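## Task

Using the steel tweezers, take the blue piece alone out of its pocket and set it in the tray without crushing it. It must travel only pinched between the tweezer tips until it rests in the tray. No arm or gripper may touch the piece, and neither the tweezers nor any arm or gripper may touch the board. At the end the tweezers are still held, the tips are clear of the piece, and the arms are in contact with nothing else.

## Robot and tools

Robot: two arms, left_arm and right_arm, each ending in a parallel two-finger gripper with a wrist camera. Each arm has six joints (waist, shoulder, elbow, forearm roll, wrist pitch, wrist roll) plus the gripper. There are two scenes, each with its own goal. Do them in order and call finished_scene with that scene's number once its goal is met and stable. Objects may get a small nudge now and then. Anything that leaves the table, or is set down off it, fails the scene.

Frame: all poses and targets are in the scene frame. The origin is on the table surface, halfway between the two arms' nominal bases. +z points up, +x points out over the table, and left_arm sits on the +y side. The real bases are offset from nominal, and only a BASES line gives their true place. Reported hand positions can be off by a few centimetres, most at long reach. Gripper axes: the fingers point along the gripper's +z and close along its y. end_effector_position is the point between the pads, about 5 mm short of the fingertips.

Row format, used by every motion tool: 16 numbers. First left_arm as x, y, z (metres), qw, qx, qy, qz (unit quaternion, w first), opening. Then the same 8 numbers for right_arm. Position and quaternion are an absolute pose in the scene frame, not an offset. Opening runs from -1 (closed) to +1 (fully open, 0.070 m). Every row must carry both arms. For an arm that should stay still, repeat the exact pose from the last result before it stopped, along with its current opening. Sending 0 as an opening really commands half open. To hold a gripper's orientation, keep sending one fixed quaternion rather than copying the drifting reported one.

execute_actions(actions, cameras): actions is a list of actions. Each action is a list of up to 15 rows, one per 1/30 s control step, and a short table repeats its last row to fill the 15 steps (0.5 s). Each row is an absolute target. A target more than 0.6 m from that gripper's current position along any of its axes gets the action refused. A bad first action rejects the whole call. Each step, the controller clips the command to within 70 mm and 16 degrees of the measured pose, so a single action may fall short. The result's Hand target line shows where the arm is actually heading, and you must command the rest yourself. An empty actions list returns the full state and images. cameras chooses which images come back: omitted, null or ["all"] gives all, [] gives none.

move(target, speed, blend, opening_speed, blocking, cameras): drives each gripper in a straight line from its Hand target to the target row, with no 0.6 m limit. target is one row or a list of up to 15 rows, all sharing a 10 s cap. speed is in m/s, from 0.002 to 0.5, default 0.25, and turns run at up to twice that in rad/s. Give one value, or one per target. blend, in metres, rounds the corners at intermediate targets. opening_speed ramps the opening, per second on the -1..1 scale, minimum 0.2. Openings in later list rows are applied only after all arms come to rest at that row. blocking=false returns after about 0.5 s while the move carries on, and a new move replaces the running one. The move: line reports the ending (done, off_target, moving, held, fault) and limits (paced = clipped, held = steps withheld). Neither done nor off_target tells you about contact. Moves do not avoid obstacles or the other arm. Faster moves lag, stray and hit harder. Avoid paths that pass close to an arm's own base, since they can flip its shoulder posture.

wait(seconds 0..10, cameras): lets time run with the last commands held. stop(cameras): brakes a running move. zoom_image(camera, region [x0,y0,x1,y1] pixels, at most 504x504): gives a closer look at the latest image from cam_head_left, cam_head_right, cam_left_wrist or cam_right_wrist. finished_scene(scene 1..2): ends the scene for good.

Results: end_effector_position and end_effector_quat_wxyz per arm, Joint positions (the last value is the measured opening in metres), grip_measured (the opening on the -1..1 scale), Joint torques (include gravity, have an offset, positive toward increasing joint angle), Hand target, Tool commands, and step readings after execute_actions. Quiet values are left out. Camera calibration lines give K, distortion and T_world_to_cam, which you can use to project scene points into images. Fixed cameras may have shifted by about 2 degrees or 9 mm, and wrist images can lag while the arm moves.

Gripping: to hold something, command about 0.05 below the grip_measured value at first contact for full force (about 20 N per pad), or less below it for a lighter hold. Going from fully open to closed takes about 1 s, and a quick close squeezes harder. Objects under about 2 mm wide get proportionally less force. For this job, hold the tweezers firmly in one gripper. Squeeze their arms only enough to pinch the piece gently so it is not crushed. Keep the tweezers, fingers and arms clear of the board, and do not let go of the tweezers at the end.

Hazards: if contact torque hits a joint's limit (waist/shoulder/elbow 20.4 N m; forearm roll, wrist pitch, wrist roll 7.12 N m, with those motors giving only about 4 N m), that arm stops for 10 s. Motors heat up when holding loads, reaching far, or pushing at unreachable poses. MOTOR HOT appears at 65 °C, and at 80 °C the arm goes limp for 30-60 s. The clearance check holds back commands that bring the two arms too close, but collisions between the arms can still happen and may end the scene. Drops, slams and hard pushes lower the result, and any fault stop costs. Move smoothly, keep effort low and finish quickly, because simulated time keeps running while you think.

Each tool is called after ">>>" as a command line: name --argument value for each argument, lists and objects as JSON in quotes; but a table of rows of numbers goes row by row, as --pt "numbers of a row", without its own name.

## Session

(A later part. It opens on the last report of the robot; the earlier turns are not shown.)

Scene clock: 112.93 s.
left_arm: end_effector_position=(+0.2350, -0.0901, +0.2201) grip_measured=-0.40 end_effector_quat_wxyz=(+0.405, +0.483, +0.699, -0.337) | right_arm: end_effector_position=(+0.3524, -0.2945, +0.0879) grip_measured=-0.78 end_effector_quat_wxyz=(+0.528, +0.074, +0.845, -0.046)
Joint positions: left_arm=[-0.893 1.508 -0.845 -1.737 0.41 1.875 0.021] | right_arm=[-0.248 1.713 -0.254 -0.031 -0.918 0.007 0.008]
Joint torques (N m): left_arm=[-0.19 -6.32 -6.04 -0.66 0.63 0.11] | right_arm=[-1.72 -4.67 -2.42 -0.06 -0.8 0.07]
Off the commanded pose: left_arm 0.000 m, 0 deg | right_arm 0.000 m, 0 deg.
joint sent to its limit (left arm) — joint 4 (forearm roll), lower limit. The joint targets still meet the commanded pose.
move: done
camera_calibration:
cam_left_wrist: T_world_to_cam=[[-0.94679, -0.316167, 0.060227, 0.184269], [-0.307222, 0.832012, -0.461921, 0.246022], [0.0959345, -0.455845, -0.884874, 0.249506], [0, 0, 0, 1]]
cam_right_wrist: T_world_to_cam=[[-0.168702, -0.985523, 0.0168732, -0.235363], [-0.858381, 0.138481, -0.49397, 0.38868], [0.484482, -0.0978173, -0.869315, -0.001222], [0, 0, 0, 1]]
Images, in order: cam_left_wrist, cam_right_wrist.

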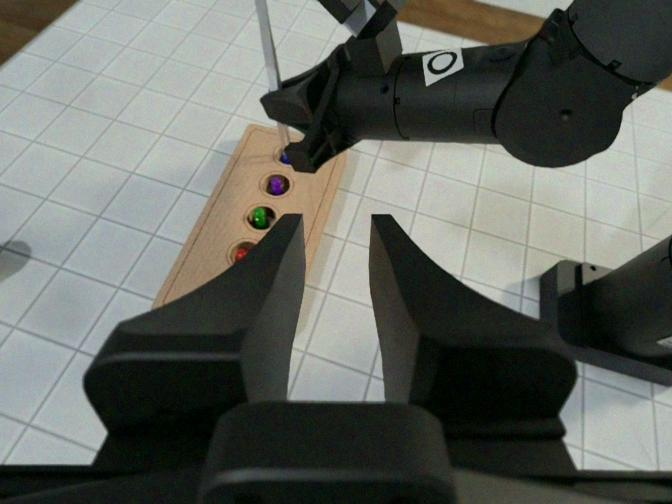

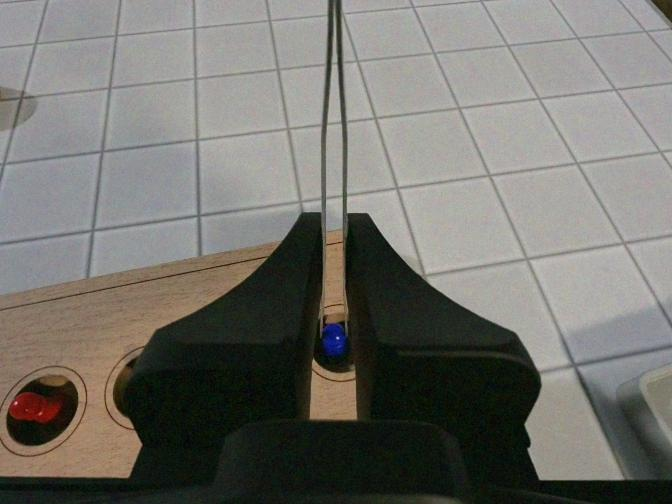

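>>> move --pt "0.235 -0.09 0.22 0.405 0.483 0.699 -0.337 -0.4 0.3524 -0.2946 0.088 0.5279 0.0739 0.8448 -0.0462 -0.80" --pt "0.235 -0.09 0.22 0.405 0.483 0.699 -0.337 -0.4 0.3524 -0.2946 0.088 0.5279 0.0739 0.8448 -0.0462 -0.81" --pt "0.235 -0.09 0.22 0.405 0.483 0.699 -0.337 -0.4 0.3524 -0.2946 0.091 0.5279 0.0739 0.8448 -0.0462 -0.81" --speed 0.01 --opening_speed 0.2 --cameras '["cam_left_wrist","cam_right_wrist"]'

>>> zoom_image --camera "cam_right_wrist" --region '[300, 310, 370, 370]'

>>> zoom_image --camera "cam_left_wrist" --region '[260, 120, 330, 170]'

Scene clock: 116.53 s.
left_arm: end_effector_position=(+0.2350, -0.0901, +0.2201) grip_measured=-0.40 end_effector_quat_wxyz=(+0.405, +0.483, +0.699, -0.337) | right_arm: end_effector_position=(+0.3524, -0.2945, +0.0910) grip_measured=-0.80 end_effector_quat_wxyz=(+0.528, +0.074, +0.845, -0.046)
Joint positions: left_arm=[-0.893 1.508 -0.845 -1.737 0.41 1.875 0.021] | right_arm=[-0.248 1.694 -0.257 -0.031 -0.896 0.008 0.007]
Joint torques (N m): left_arm=[-0.11 -6.27 -6.06 -0.65 0.61 0.06] | right_arm=[-1.45 -4.58 -2.42 -0.12 -0.84 0.06]
Off the commanded pose: left_arm 0.000 m, 0 deg | right_arm 0.000 m, 0 deg.
joint sent to its limit (left arm) — joint 4 (forearm roll), lower limit. The joint targets still meet the commanded pose.
move: done
camera_calibration:
cam_left_wrist: T_world_to_cam=[[-0.94679, -0.316167, 0.060227, 0.184269], [-0.307222, 0.832012, -0.461921, 0.246022], [0.0959345, -0.455845, -0.884874, 0.249506], [0, 0, 0, 1]]
cam_right_wrist: T_world_to_cam=[[-0.168363, -0.985579, 0.0169405, -0.235496], [-0.85833, 0.138132, -0.494155, 0.390151], [0.484689, -0.097738, -0.869209, 0.00140338], [0, 0, 0, 1]]
Images, in order: cam_left_wrist, cam_right_wrist.

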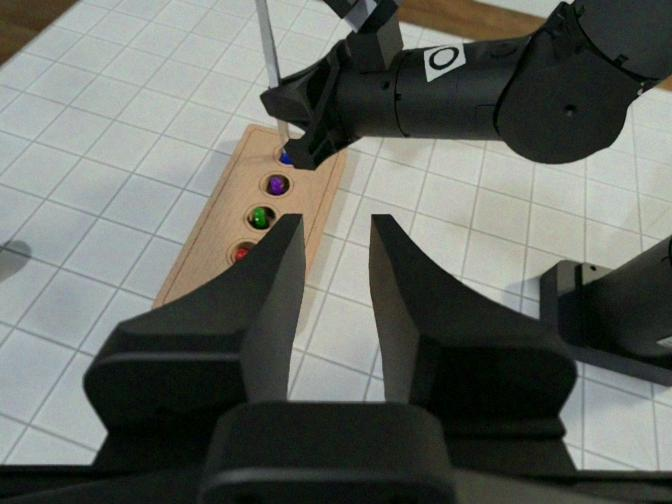

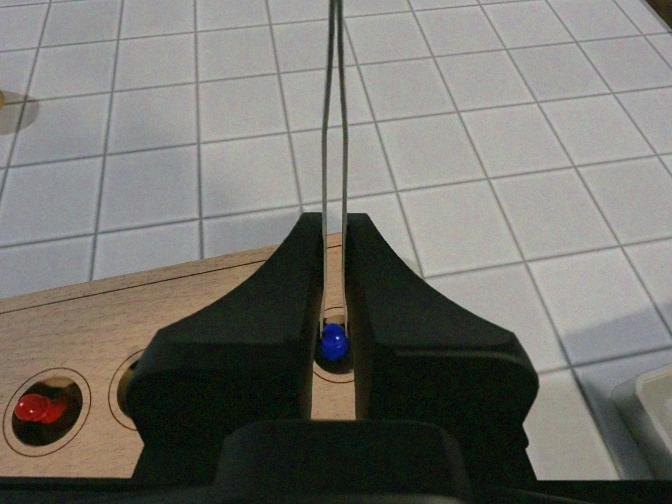

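Scaled by 7.200 from the camera's 672x504 image, which has a finer 960x720 frame.

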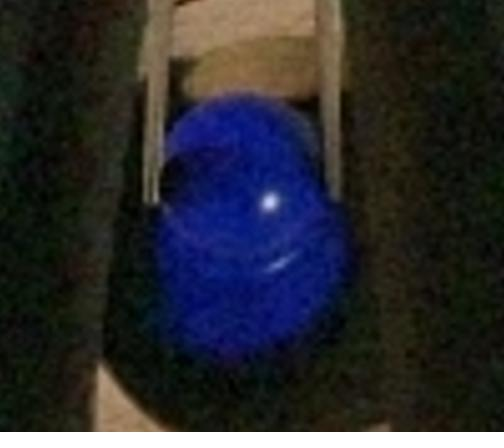

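Scaled by 7.200 from the camera's 672x504 image, which has a finer 960x720 frame.

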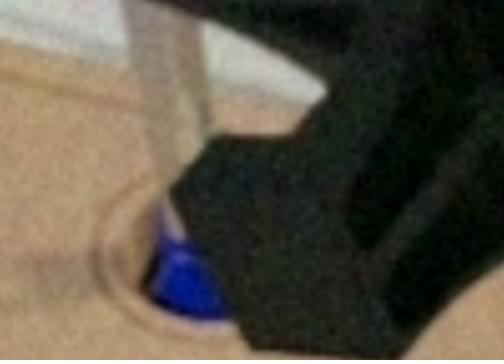

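>>> move --pt "0.235 -0.09 0.22 0.405 0.483 0.699 -0.337 -0.4 0.3524 -0.2946 0.105 0.5279 0.0739 0.8448 -0.0462 -0.81" --pt "0.235 -0.09 0.22 0.405 0.483 0.699 -0.337 -0.4 0.3524 -0.2946 0.165 0.5279 0.0739 0.8448 -0.0462 -0.81" --speed '[0.015,0.04]' --blend 0.004

>>> zoom_image --camera "cam_right_wrist" --region '[300, 310, 370, 370]'

>>> zoom_image --camera "cam_left_wrist" --region '[260, 90, 330, 140]'

Scene clock: 119.97 s.
left_arm: end_effector_position=(+0.2350, -0.0901, +0.2201) grip_measured=-0.40 end_effector_quat_wxyz=(+0.405, +0.483, +0.699, -0.337) | right_arm: end_effector_position=(+0.3525, -0.2945, +0.1654) grip_measured=-0.80 end_effector_quat_wxyz=(+0.528, +0.074, +0.845, -0.046)
Joint positions: left_arm=[-0.893 1.508 -0.845 -1.737 0.41 1.875 0.021] | right_arm=[-0.248 1.318 -0.384 -0.064 -0.393 0.047 0.007]
Joint torques (N m): left_arm=[0 -6.37 -5.88 -0.64 0.59 0.1] | right_arm=[-0.63 -2.6 -3.33 -0.08 -1.02 0.02]
Off the commanded pose: left_arm 0.000 m, 0 deg | right_arm 0.000 m, 0 deg.
joint sent to its limit (left arm) — joint 4 (forearm roll), lower limit. The joint targets still meet the commanded pose.
move: done
camera_calibration:
cam_left_wrist: T_world_to_cam=[[-0.94679, -0.316167, 0.060227, 0.184269], [-0.307222, 0.832012, -0.461921, 0.246022], [0.0959345, -0.455845, -0.884874, 0.249506], [0, 0, 0, 1]]
cam_right_wrist: T_world_to_cam=[[-0.168185, -0.985609, 0.0170128, -0.236811], [-0.857999, 0.137869, -0.494803, 0.426886], [0.485336, -0.0978154, -0.868839, 0.0657111], [0, 0, 0, 1]]

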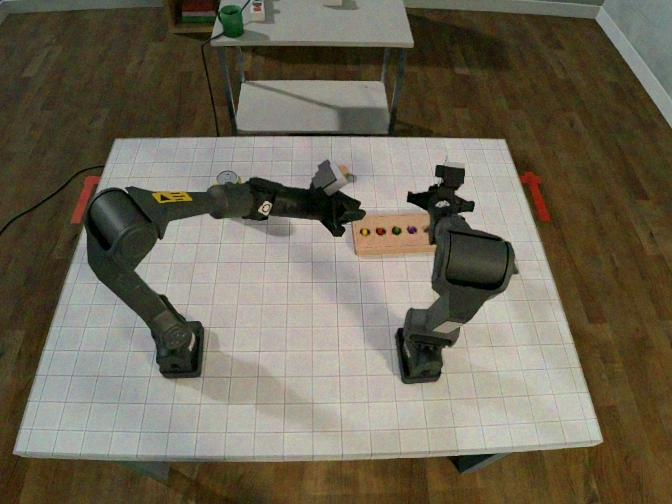

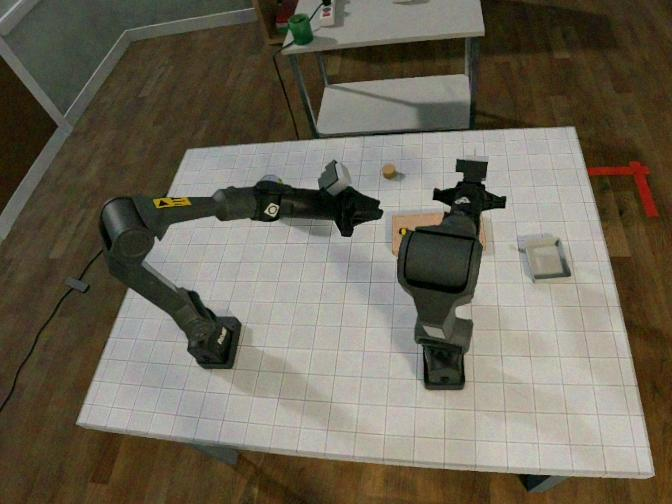

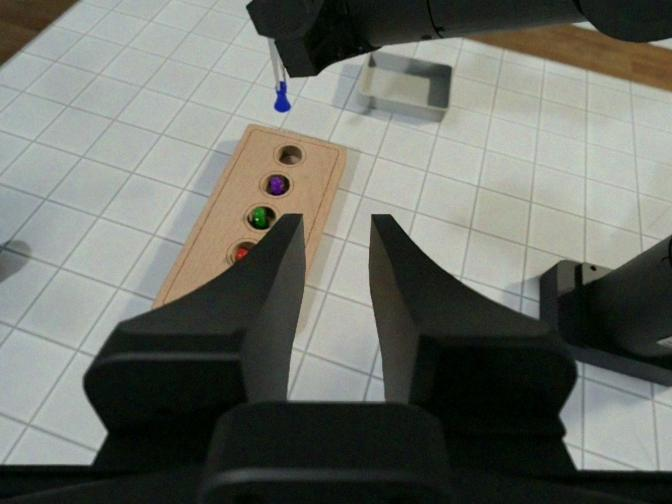

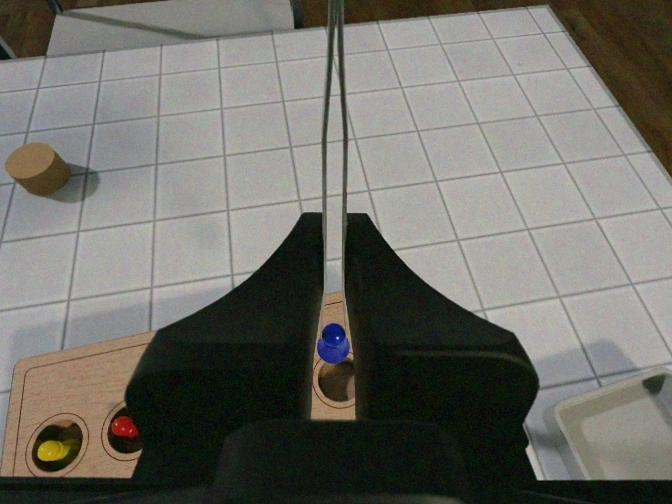

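Scaled by 7.200 from the camera's 672x504 image, which has a finer 960x720 frame.

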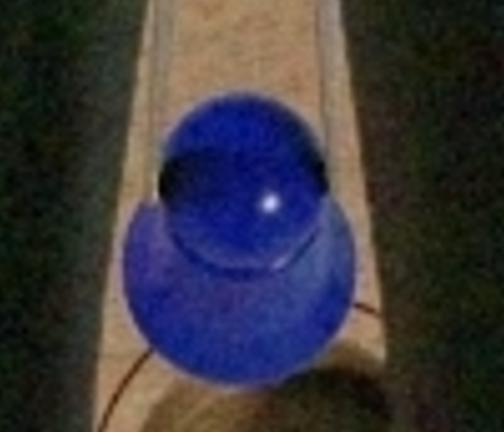

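Scaled by 7.200 from the camera's 672x504 image, which has a finer 960x720 frame.

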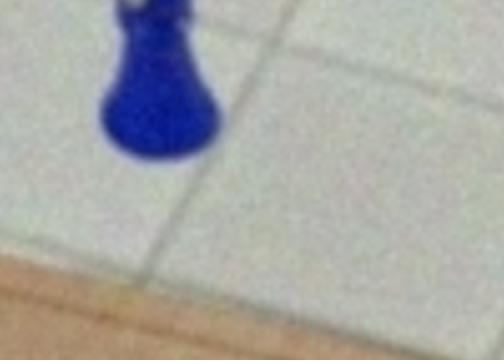

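>>> move --pt "0.235 -0.09 0.22 0.405 0.483 0.699 -0.337 -0.4 0.3216 -0.3893 0.165 0.5173 0.1835 0.8279 -0.1147 -0.81" --pt "0.235 -0.09 0.22 0.405 0.483 0.699 -0.337 -0.4 0.265 -0.475 0.165 0.4980 0.2900 0.7969 -0.1812 -0.81" --speed 0.07 --blend 0.03

>>> zoom_image --camera "cam_right_wrist" --region '[252, 280, 420, 406]'

>>> zoom_image --camera "cam_left_wrist" --region '[300, 0, 500, 150]'

>>> zoom_image --camera "cam_head_right" --region '[440, 180, 608, 306]'

Scene clock: 126.53 s.
left_arm: end_effector_position=(+0.2350, -0.0901, +0.2201) grip_measured=-0.40 end_effector_quat_wxyz=(+0.405, +0.483, +0.699, -0.337) | right_arm: end_effector_position=(+0.2647, -0.4751, +0.1650) grip_measured=-0.80 end_effector_quat_wxyz=(+0.498, +0.290, +0.797, -0.181)
Joint positions: left_arm=[-0.893 1.508 -0.845 -1.737 0.41 1.875 0.021] | right_arm=[-0.898 1.342 -0.404 -0.346 -0.414 0.251 0.007]
Joint torques (N m): left_arm=[0.16 -6.46 -5.6 -0.63 0.59 0.11] | right_arm=[-0.15 -2.05 -4.06 -0.02 -1.01 0.05]
Off the commanded pose: left_arm 0.000 m, 0 deg | right_arm 0.000 m, 0 deg.
joint sent to its limit (left arm) — joint 4 (forearm roll), lower limit. The joint targets still meet the commanded pose.
move: done
camera_calibration:
cam_left_wrist: T_world_to_cam=[[-0.94679, -0.316167, 0.060227, 0.184269], [-0.307222, 0.832012, -0.461921, 0.246022], [0.0959345, -0.455845, -0.884874, 0.249506], [0, 0, 0, 1]]
cam_right_wrist: T_world_to_cam=[[-0.639209, -0.768838, 0.0173225, -0.202], [-0.674059, 0.549281, -0.493897, 0.52292], [0.370212, -0.32738, -0.869348, 0.0117616], [0, 0, 0, 1]]

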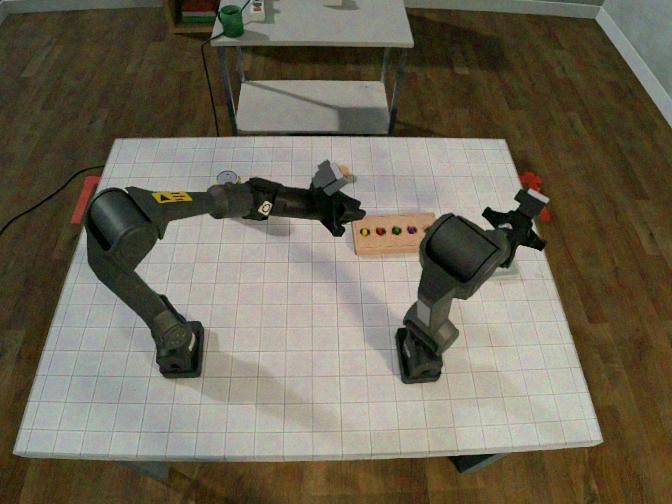

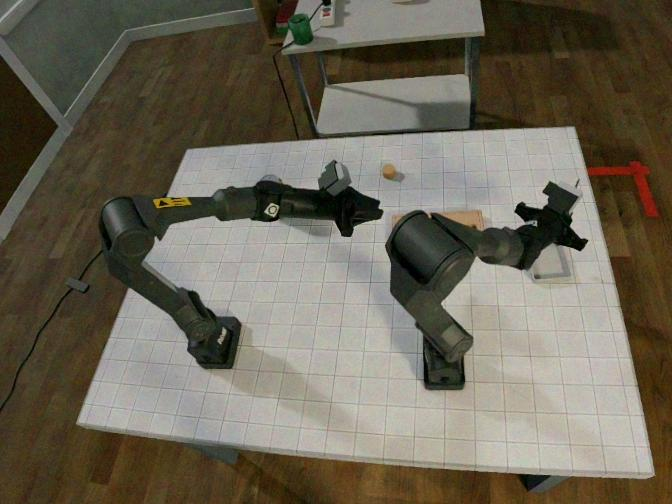

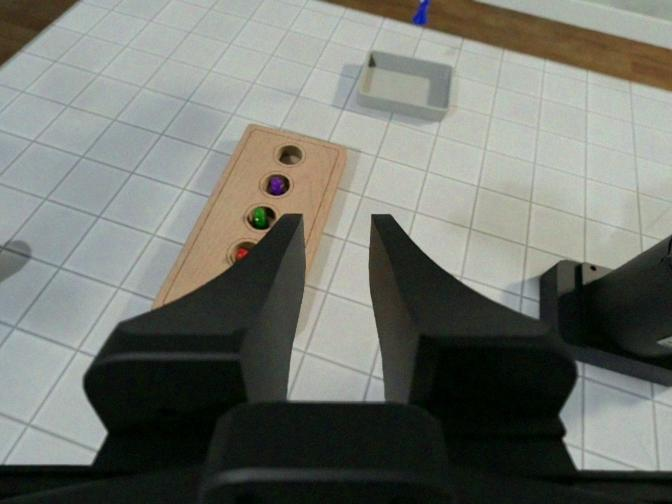

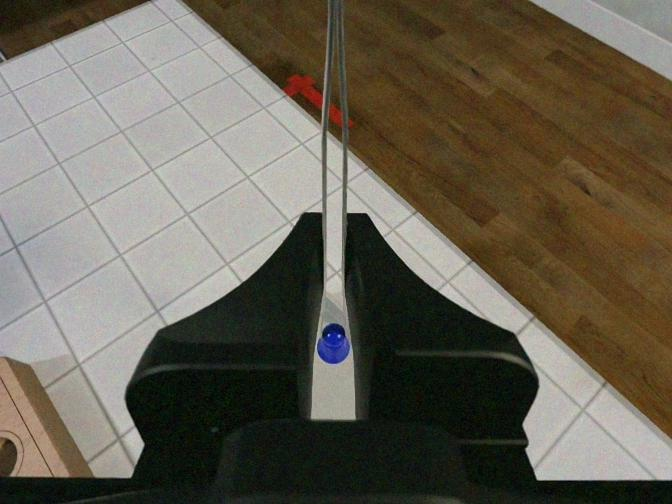

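Scaled by 3.000 from the camera's 672x504 image, which has a finer 960x720 frame.

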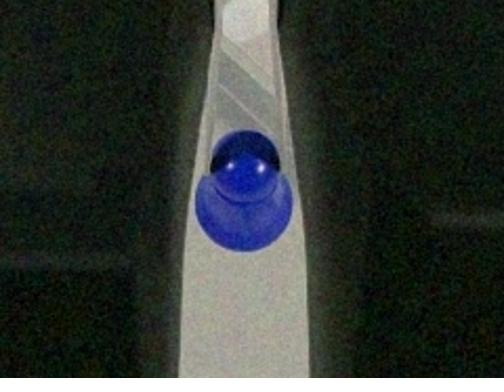

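Scaled by 2.520 from the camera's 672x504 image, which has a finer 960x720 frame.

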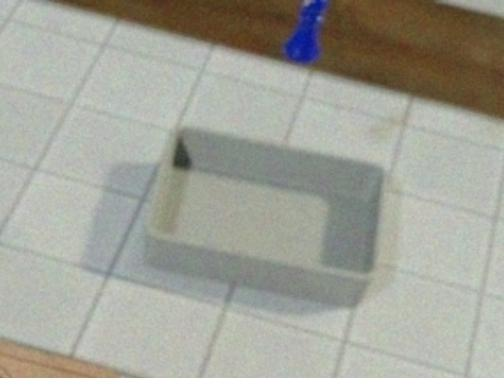

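Scaled by 3.000 from the camera's 672x504 image, which has a finer 960x720 frame.

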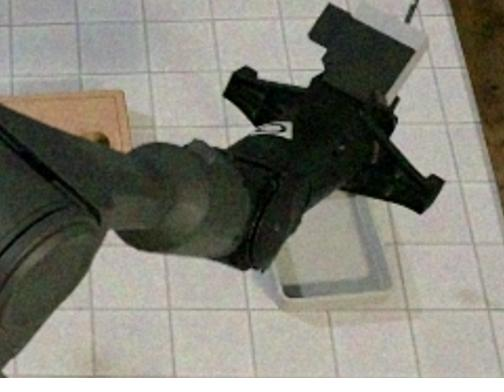

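>>> move --pt "0.235 -0.09 0.22 0.405 0.483 0.699 -0.337 -0.4 0.265 -0.475 0.105 0.4980 0.2900 0.7969 -0.1812 -0.81" --pt "0.235 -0.09 0.22 0.405 0.483 0.699 -0.337 -0.4 0.265 -0.475 0.0945 0.4980 0.2900 0.7969 -0.1812 -0.81" --speed '[0.05,0.015]' --cameras '["cam_left_wrist","cam_right_wrist"]'

>>> zoom_image --camera "cam_right_wrist" --region '[286, 300, 384, 372]'

>>> zoom_image --camera "cam_left_wrist" --region '[350, 30, 462, 130]'

Scene clock: 131.13 s.
left_arm: end_effector_position=(+0.2350, -0.0901, +0.2201) grip_measured=-0.40 end_effector_quat_wxyz=(+0.405, +0.483, +0.699, -0.337) | right_arm: end_effector_position=(+0.2650, -0.4752, +0.0946) grip_measured=-0.80 end_effector_quat_wxyz=(+0.498, +0.290, +0.797, -0.181)
Joint positions: left_arm=[-0.893 1.508 -0.845 -1.737 0.41 1.875 0.021] | right_arm=[-0.898 1.686 -0.284 -0.182 -0.865 0.051 0.007]
Joint torques (N m): left_arm=[0.21 -6.69 -5.41 -0.62 0.49 0.12] | right_arm=[0.41 -3.26 -1.72 0.11 -0.91 -0.05]
Off the commanded pose: left_arm 0.000 m, 0 deg | right_arm 0.000 m, 0 deg.
joint sent to its limit (left arm) — joint 4 (forearm roll), lower limit. The joint targets still meet the commanded pose.
move: done
camera_calibration:
cam_left_wrist: T_world_to_cam=[[-0.94679, -0.316167, 0.060227, 0.184269], [-0.307222, 0.832012, -0.461921, 0.246022], [0.0959345, -0.455845, -0.884874, 0.249506], [0, 0, 0, 1]]
cam_right_wrist: T_world_to_cam=[[-0.638801, -0.769184, 0.0170058, -0.200902], [-0.673934, 0.548761, -0.494646, 0.488213], [0.371142, -0.327441, -0.868928, -0.0499227], [0, 0, 0, 1]]
Images, in order: cam_left_wrist, cam_right_wrist.

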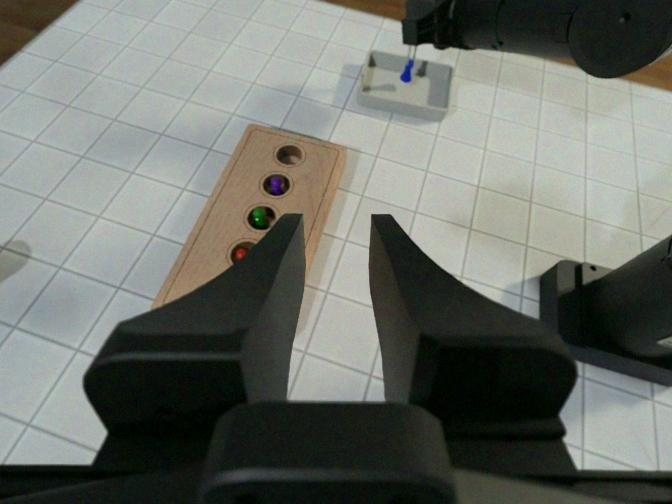

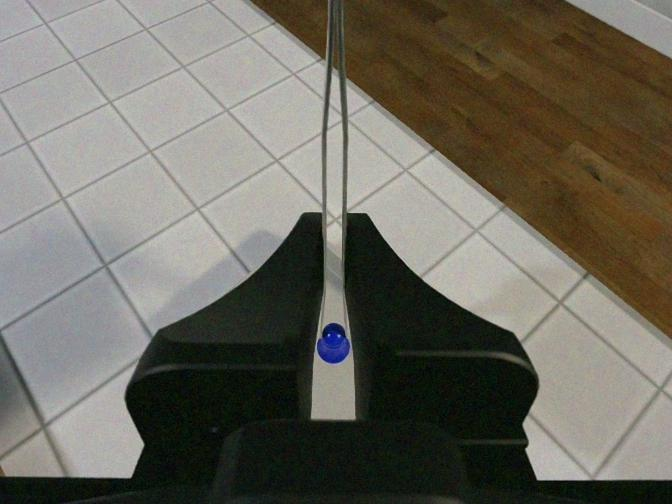

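Scaled by 5.143 from the camera's 672x504 image, which has a finer 960x720 frame.

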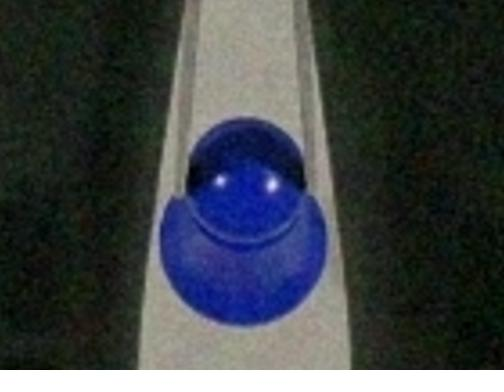

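Scaled by 4.500 from the camera's 672x504 image, which has a finer 960x720 frame.

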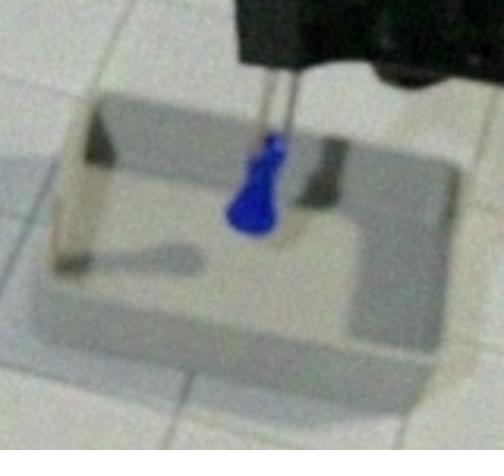

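>>> move --target '[0.235,-0.09,0.22,0.405,0.483,0.699,-0.337,-0.4,0.265,-0.475,0.0885,0.4980,0.2900,0.7969,-0.1812,-0.81]' --speed 0.01 --cameras '["cam_left_wrist","cam_right_wrist"]'

>>> zoom_image --camera "cam_right_wrist" --region '[286, 300, 384, 372]'

>>> zoom_image --camera "cam_left_wrist" --region '[350, 30, 462, 130]'

Scene clock: 132.73 s.
left_arm: end_effector_position=(+0.2350, -0.0901, +0.2201) grip_measured=-0.40 end_effector_quat_wxyz=(+0.405, +0.483, +0.699, -0.337) | right_arm: end_effector_position=(+0.2650, -0.4752, +0.0886) grip_measured=-0.80 end_effector_quat_wxyz=(+0.498, +0.290, +0.797, -0.181)
Joint positions: left_arm=[-0.893 1.508 -0.845 -1.737 0.41 1.875 0.021] | right_arm=[-0.898 1.721 -0.279 -0.176 -0.905 0.042 0.007]
Joint torques (N m): left_arm=[0.18 -6.72 -5.37 -0.61 0.54 0.14] | right_arm=[0.52 -3.18 -1.56 0.14 -0.93 -0.09]
Off the commanded pose: left_arm 0.000 m, 0 deg | right_arm 0.000 m, 0 deg.
joint sent to its limit (left arm) — joint 4 (forearm roll), lower limit. The joint targets still meet the commanded pose.
move: done
camera_calibration:
cam_left_wrist: T_world_to_cam=[[-0.94679, -0.316167, 0.060227, 0.184269], [-0.307222, 0.832012, -0.461921, 0.246022], [0.0959345, -0.455845, -0.884874, 0.249506], [0, 0, 0, 1]]
cam_right_wrist: T_world_to_cam=[[-0.638762, -0.769222, 0.0167459, -0.200757], [-0.673939, 0.548874, -0.494514, 0.485206], [0.3712, -0.327163, -0.869008, -0.0549765], [0, 0, 0, 1]]
Images, in order: cam_left_wrist, cam_right_wrist.

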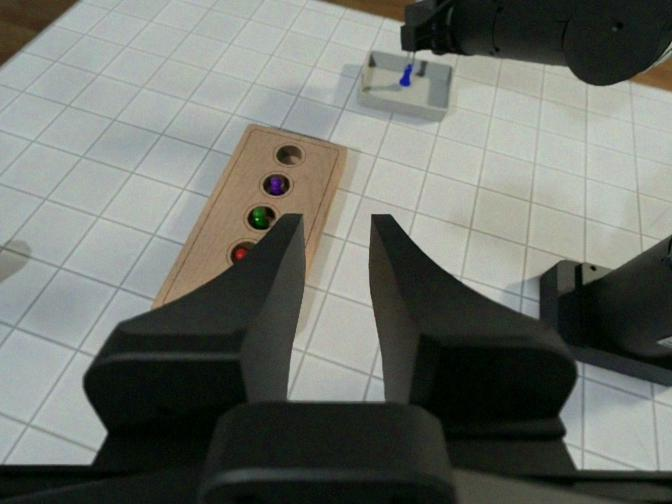

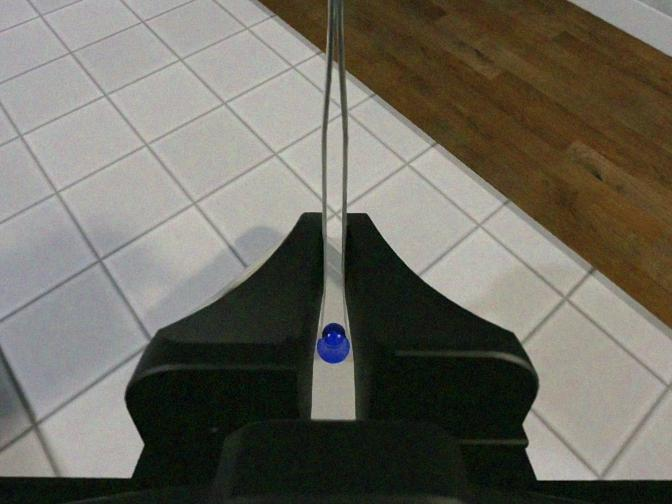

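Scaled by 5.143 from the camera's 672x504 image, which has a finer 960x720 frame.

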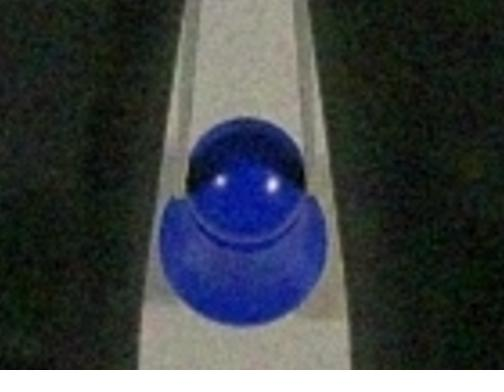

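Scaled by 4.500 from the camera's 672x504 image, which has a finer 960x720 frame.

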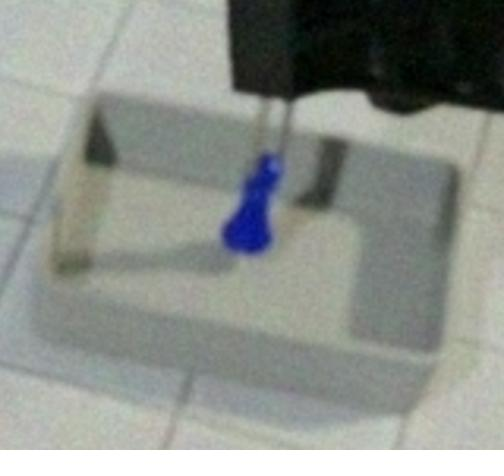

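>>> move --target '[0.235,-0.09,0.22,0.405,0.483,0.699,-0.337,-0.4,0.265,-0.475,0.0862,0.4980,0.2900,0.7969,-0.1812,-0.81]' --speed 0.01 --cameras '["cam_left_wrist","cam_right_wrist"]'

>>> zoom_image --camera "cam_right_wrist" --region '[286, 300, 384, 372]'

>>> zoom_image --camera "cam_left_wrist" --region '[380, 50, 436, 100]'

Scene clock: 134.00 s.
left_arm: end_effector_position=(+0.2350, -0.0901, +0.2201) grip_measured=-0.40 end_effector_quat_wxyz=(+0.405, +0.483, +0.699, -0.337) | right_arm: end_effector_position=(+0.2649, -0.4752, +0.0862) grip_measured=-0.80 end_effector_quat_wxyz=(+0.498, +0.290, +0.797, -0.181)
Joint positions: left_arm=[-0.893 1.508 -0.845 -1.737 0.41 1.875 0.021] | right_arm=[-0.898 1.735 -0.277 -0.173 -0.92 0.038 0.007]
Joint torques (N m): left_arm=[0.43 -6.29 -5.12 -0.53 0.53 0.11] | right_arm=[0.38 -2.98 -1.58 0.12 -0.98 -0.11]
Off the commanded pose: left_arm 0.000 m, 0 deg | right_arm 0.000 m, 0 deg.
joint sent to its limit (left arm) — joint 4 (forearm roll), lower limit. The joint targets still meet the commanded pose.
move: done
camera_calibration:
cam_left_wrist: T_world_to_cam=[[-0.94679, -0.316167, 0.060227, 0.184269], [-0.307222, 0.832012, -0.461921, 0.246022], [0.0959345, -0.455845, -0.884874, 0.249506], [0, 0, 0, 1]]
cam_right_wrist: T_world_to_cam=[[-0.639135, -0.768907, 0.0169605, -0.200606], [-0.674006, 0.549357, -0.493885, 0.484136], [0.370435, -0.327091, -0.869362, -0.0567634], [0, 0, 0, 1]]
Images, in order: cam_left_wrist, cam_right_wrist.

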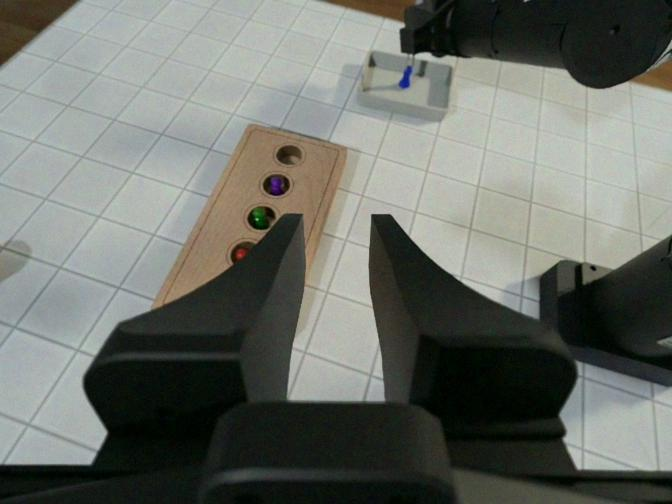

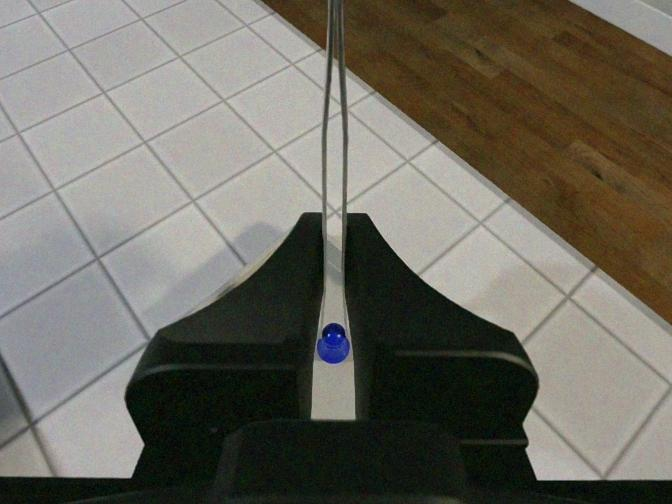

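Scaled by 5.143 from the camera's 672x504 image, which has a finer 960x720 frame.

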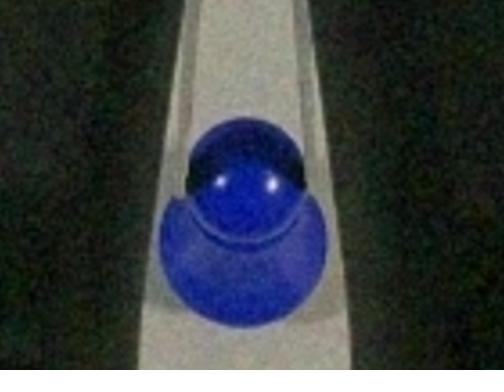

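Scaled by 9.000 from the camera's 672x504 image, which has a finer 960x720 frame.

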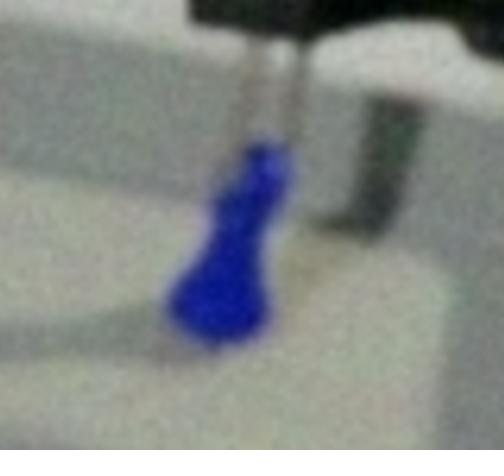

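>>> move --target '[0.235,-0.09,0.22,0.405,0.483,0.699,-0.337,-0.4,0.265,-0.475,0.0842,0.4980,0.2900,0.7969,-0.1812,-0.81]' --speed 0.01 --cameras '["cam_left_wrist","cam_right_wrist"]'

>>> zoom_image --camera "cam_right_wrist" --region '[286, 300, 384, 372]'

>>> zoom_image --camera "cam_left_wrist" --region '[380, 50, 436, 100]'

Scene clock: 135.27 s.
left_arm: end_effector_position=(+0.2350, -0.0901, +0.2201) grip_measured=-0.40 end_effector_quat_wxyz=(+0.405, +0.483, +0.699, -0.337) | right_arm: end_effector_position=(+0.2650, -0.4751, +0.0843) grip_measured=-0.80 end_effector_quat_wxyz=(+0.498, +0.290, +0.797, -0.181)
Joint positions: left_arm=[-0.893 1.508 -0.845 -1.737 0.41 1.875 0.021] | right_arm=[-0.898 1.747 -0.275 -0.172 -0.934 0.035 0.007]
Joint torques (N m): left_arm=[0.33 -6.53 -5.17 -0.53 0.51 0.12] | right_arm=[0.21 -2.95 -1.46 0.15 -0.99 -0.13]
Off the commanded pose: left_arm 0.000 m, 0 deg | right_arm 0.000 m, 0 deg.
joint sent to its limit (left arm) — joint 4 (forearm roll), lower limit. The joint targets still meet the commanded pose.
move: done
camera_calibration:
cam_left_wrist: T_world_to_cam=[[-0.94679, -0.316167, 0.060227, 0.184269], [-0.307222, 0.832012, -0.461921, 0.246022], [0.0959345, -0.455845, -0.884874, 0.249506], [0, 0, 0, 1]]
cam_right_wrist: T_world_to_cam=[[-0.638523, -0.769415, 0.0170026, -0.200812], [-0.674197, 0.548575, -0.494494, 0.482955], [0.371144, -0.327209, -0.869015, -0.058621], [0, 0, 0, 1]]
Images, in order: cam_left_wrist, cam_right_wrist.

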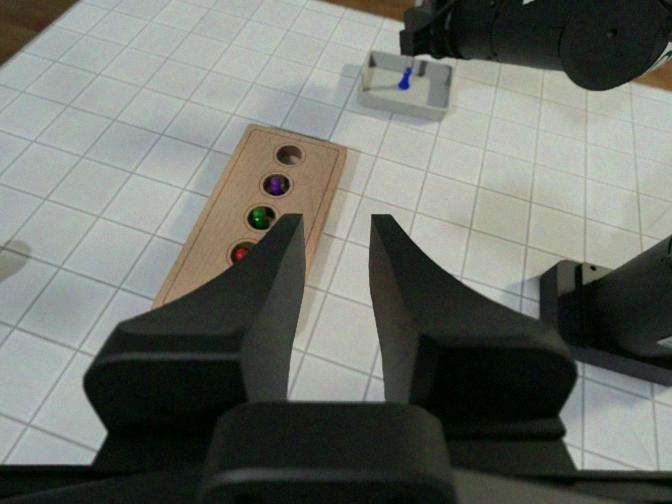

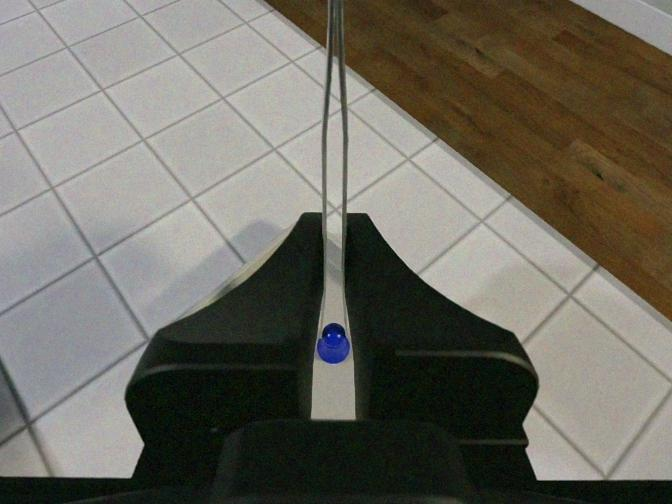

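Scaled by 5.143 from the camera's 672x504 image, which has a finer 960x720 frame.

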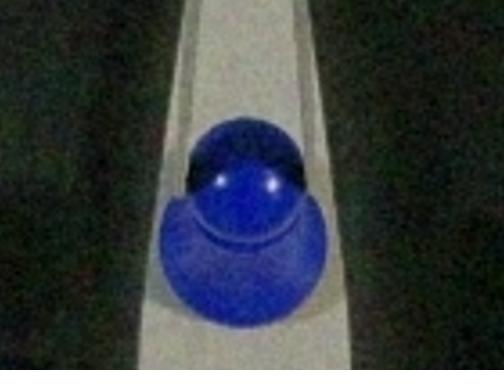

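Scaled by 9.000 from the camera's 672x504 image, which has a finer 960x720 frame.

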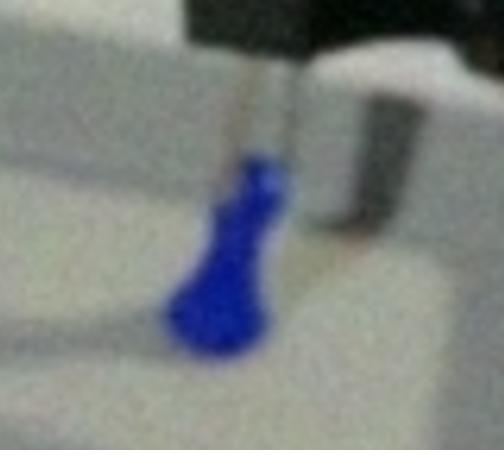

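>>> move --target '[0.235,-0.09,0.22,0.405,0.483,0.699,-0.337,-0.4,0.265,-0.475,0.083,0.4980,0.2900,0.7969,-0.1812,-0.81]' --speed 0.01 --cameras '["cam_left_wrist","cam_right_wrist"]'

>>> zoom_image --camera "cam_right_wrist" --region '[286, 300, 384, 372]'

>>> zoom_image --camera "cam_left_wrist" --region '[380, 50, 436, 100]'

Scene clock: 136.67 s.
left_arm: end_effector_position=(+0.2350, -0.0901, +0.2201) grip_measured=-0.40 end_effector_quat_wxyz=(+0.405, +0.483, +0.699, -0.337) | right_arm: end_effector_position=(+0.2649, -0.4751, +0.0831) grip_measured=-0.80 end_effector_quat_wxyz=(+0.498, +0.290, +0.797, -0.181)
Joint positions: left_arm=[-0.893 1.508 -0.845 -1.737 0.41 1.875 0.021] | right_arm=[-0.898 1.754 -0.274 -0.17 -0.941 0.033 0.007]
Joint torques (N m): left_arm=[0.32 -6.72 -5.11 -0.53 0.52 0.12] | right_arm=[0.22 -3.12 -1.55 0.16 -1 -0.11]
Off the commanded pose: left_arm 0.000 m, 0 deg | right_arm 0.000 m, 0 deg.
joint sent to its limit (left arm) — joint 4 (forearm roll), lower limit. The joint targets still meet the commanded pose.
move: done
camera_calibration:
cam_left_wrist: T_world_to_cam=[[-0.94679, -0.316167, 0.060227, 0.184269], [-0.307222, 0.832012, -0.461921, 0.246022], [0.0959345, -0.455845, -0.884874, 0.249506], [0, 0, 0, 1]]
cam_right_wrist: T_world_to_cam=[[-0.639067, -0.768964, 0.0169687, -0.200566], [-0.673876, 0.549134, -0.494311, 0.482493], [0.370789, -0.327333, -0.869119, -0.0596069], [0, 0, 0, 1]]
Images, in order: cam_left_wrist, cam_right_wrist.

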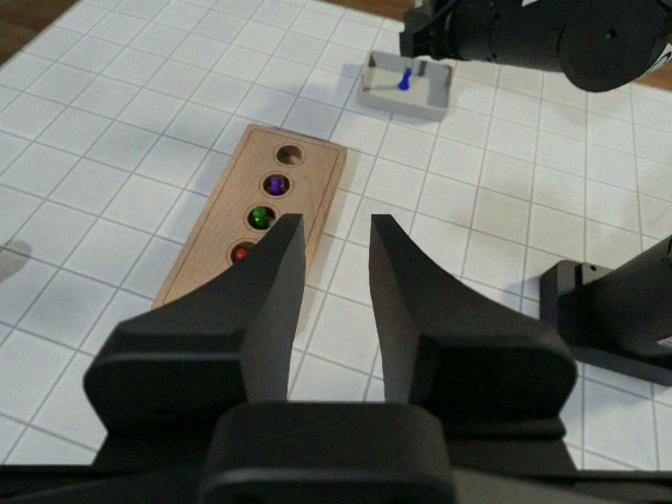

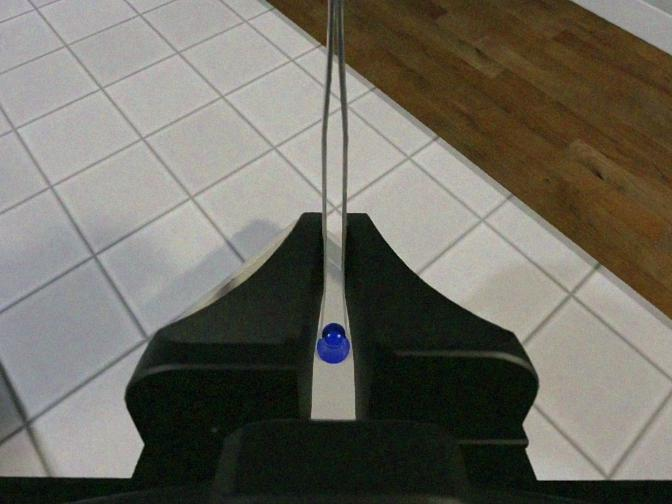

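Scaled by 5.143 from the camera's 672x504 image, which has a finer 960x720 frame.

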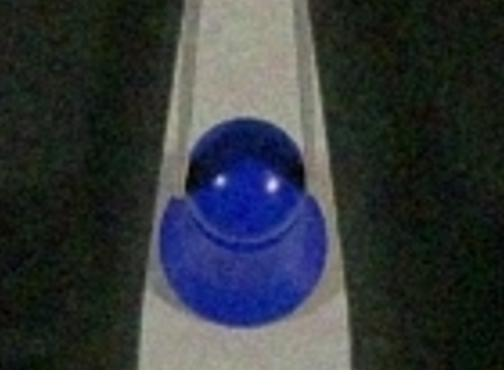

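Scaled by 9.000 from the camera's 672x504 image, which has a finer 960x720 frame.

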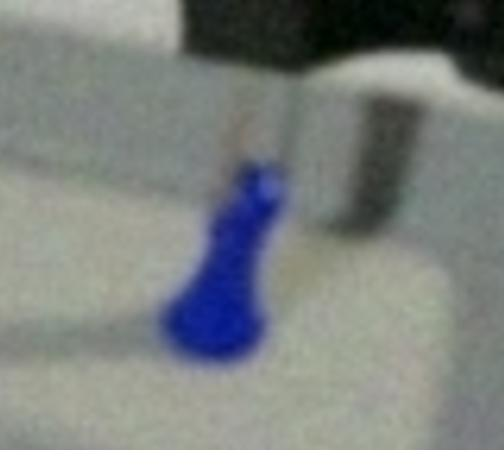

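>>> move --target '[0.235,-0.09,0.22,0.405,0.483,0.699,-0.337,-0.4,0.265,-0.475,0.0821,0.4980,0.2900,0.7969,-0.1812,-0.81]' --speed 0.01 --cameras '["cam_left_wrist","cam_right_wrist"]'

>>> zoom_image --camera "cam_right_wrist" --region '[286, 300, 384, 372]'

>>> zoom_image --camera "cam_left_wrist" --region '[380, 50, 436, 100]'

Scene clock: 137.90 s.
left_arm: end_effector_position=(+0.2350, -0.0901, +0.2201) grip_measured=-0.40 end_effector_quat_wxyz=(+0.405, +0.483, +0.699, -0.337) | right_arm: end_effector_position=(+0.2651, -0.4752, +0.0825) grip_measured=-0.80 end_effector_quat_wxyz=(+0.499, +0.290, +0.797, -0.181)
Joint positions: left_arm=[-0.893 1.508 -0.845 -1.737 0.41 1.875 0.021] | right_arm=[-0.898 1.76 -0.274 -0.17 -0.949 0.033 0.007]
Joint torques (N m): left_arm=[0.26 -6.57 -5.13 -0.56 0.51 0.12] | right_arm=[0.1 -2.75 -1.42 0.15 -0.83 -0.11]
Off the commanded pose: left_arm 0.000 m, 0 deg | right_arm 0.000 m, 0 deg.
joint sent to its limit (left arm) — joint 4 (forearm roll), lower limit. The joint targets still meet the commanded pose.
move: done
camera_calibration:
cam_left_wrist: T_world_to_cam=[[-0.94679, -0.316167, 0.060227, 0.184269], [-0.307222, 0.832012, -0.461921, 0.246022], [0.0959345, -0.455845, -0.884874, 0.249506], [0, 0, 0, 1]]
cam_right_wrist: T_world_to_cam=[[-0.638624, -0.769336, 0.0167689, -0.200719], [-0.673645, 0.548392, -0.495447, 0.482097], [0.37197, -0.327701, -0.868476, -0.0608617], [0, 0, 0, 1]]
Images, in order: cam_left_wrist, cam_right_wrist.

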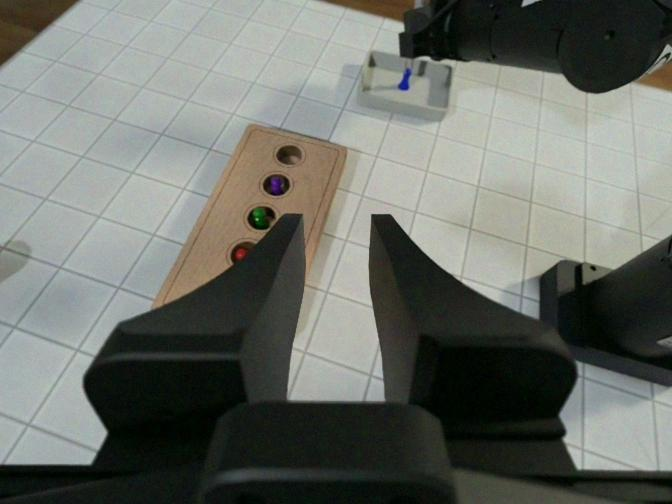

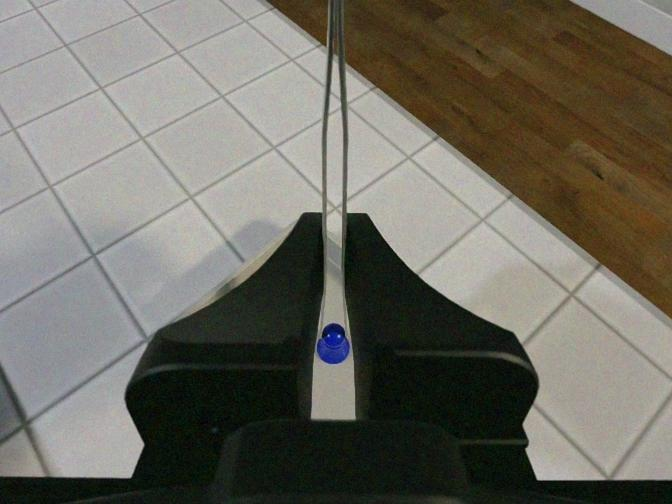

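Scaled by 5.143 from the camera's 672x504 image, which has a finer 960x720 frame.

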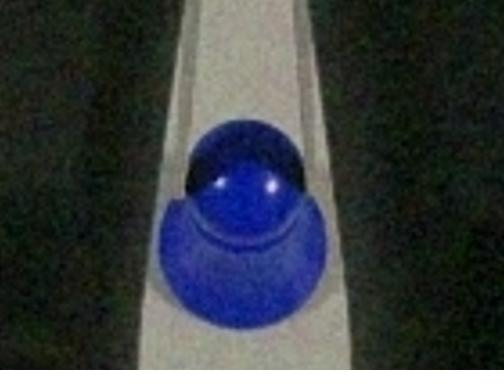

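Scaled by 9.000 from the camera's 672x504 image, which has a finer 960x720 frame.

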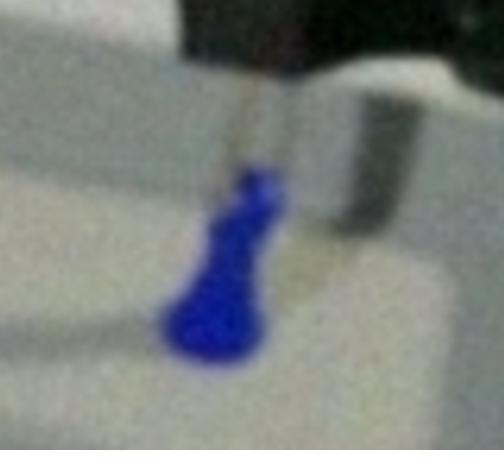

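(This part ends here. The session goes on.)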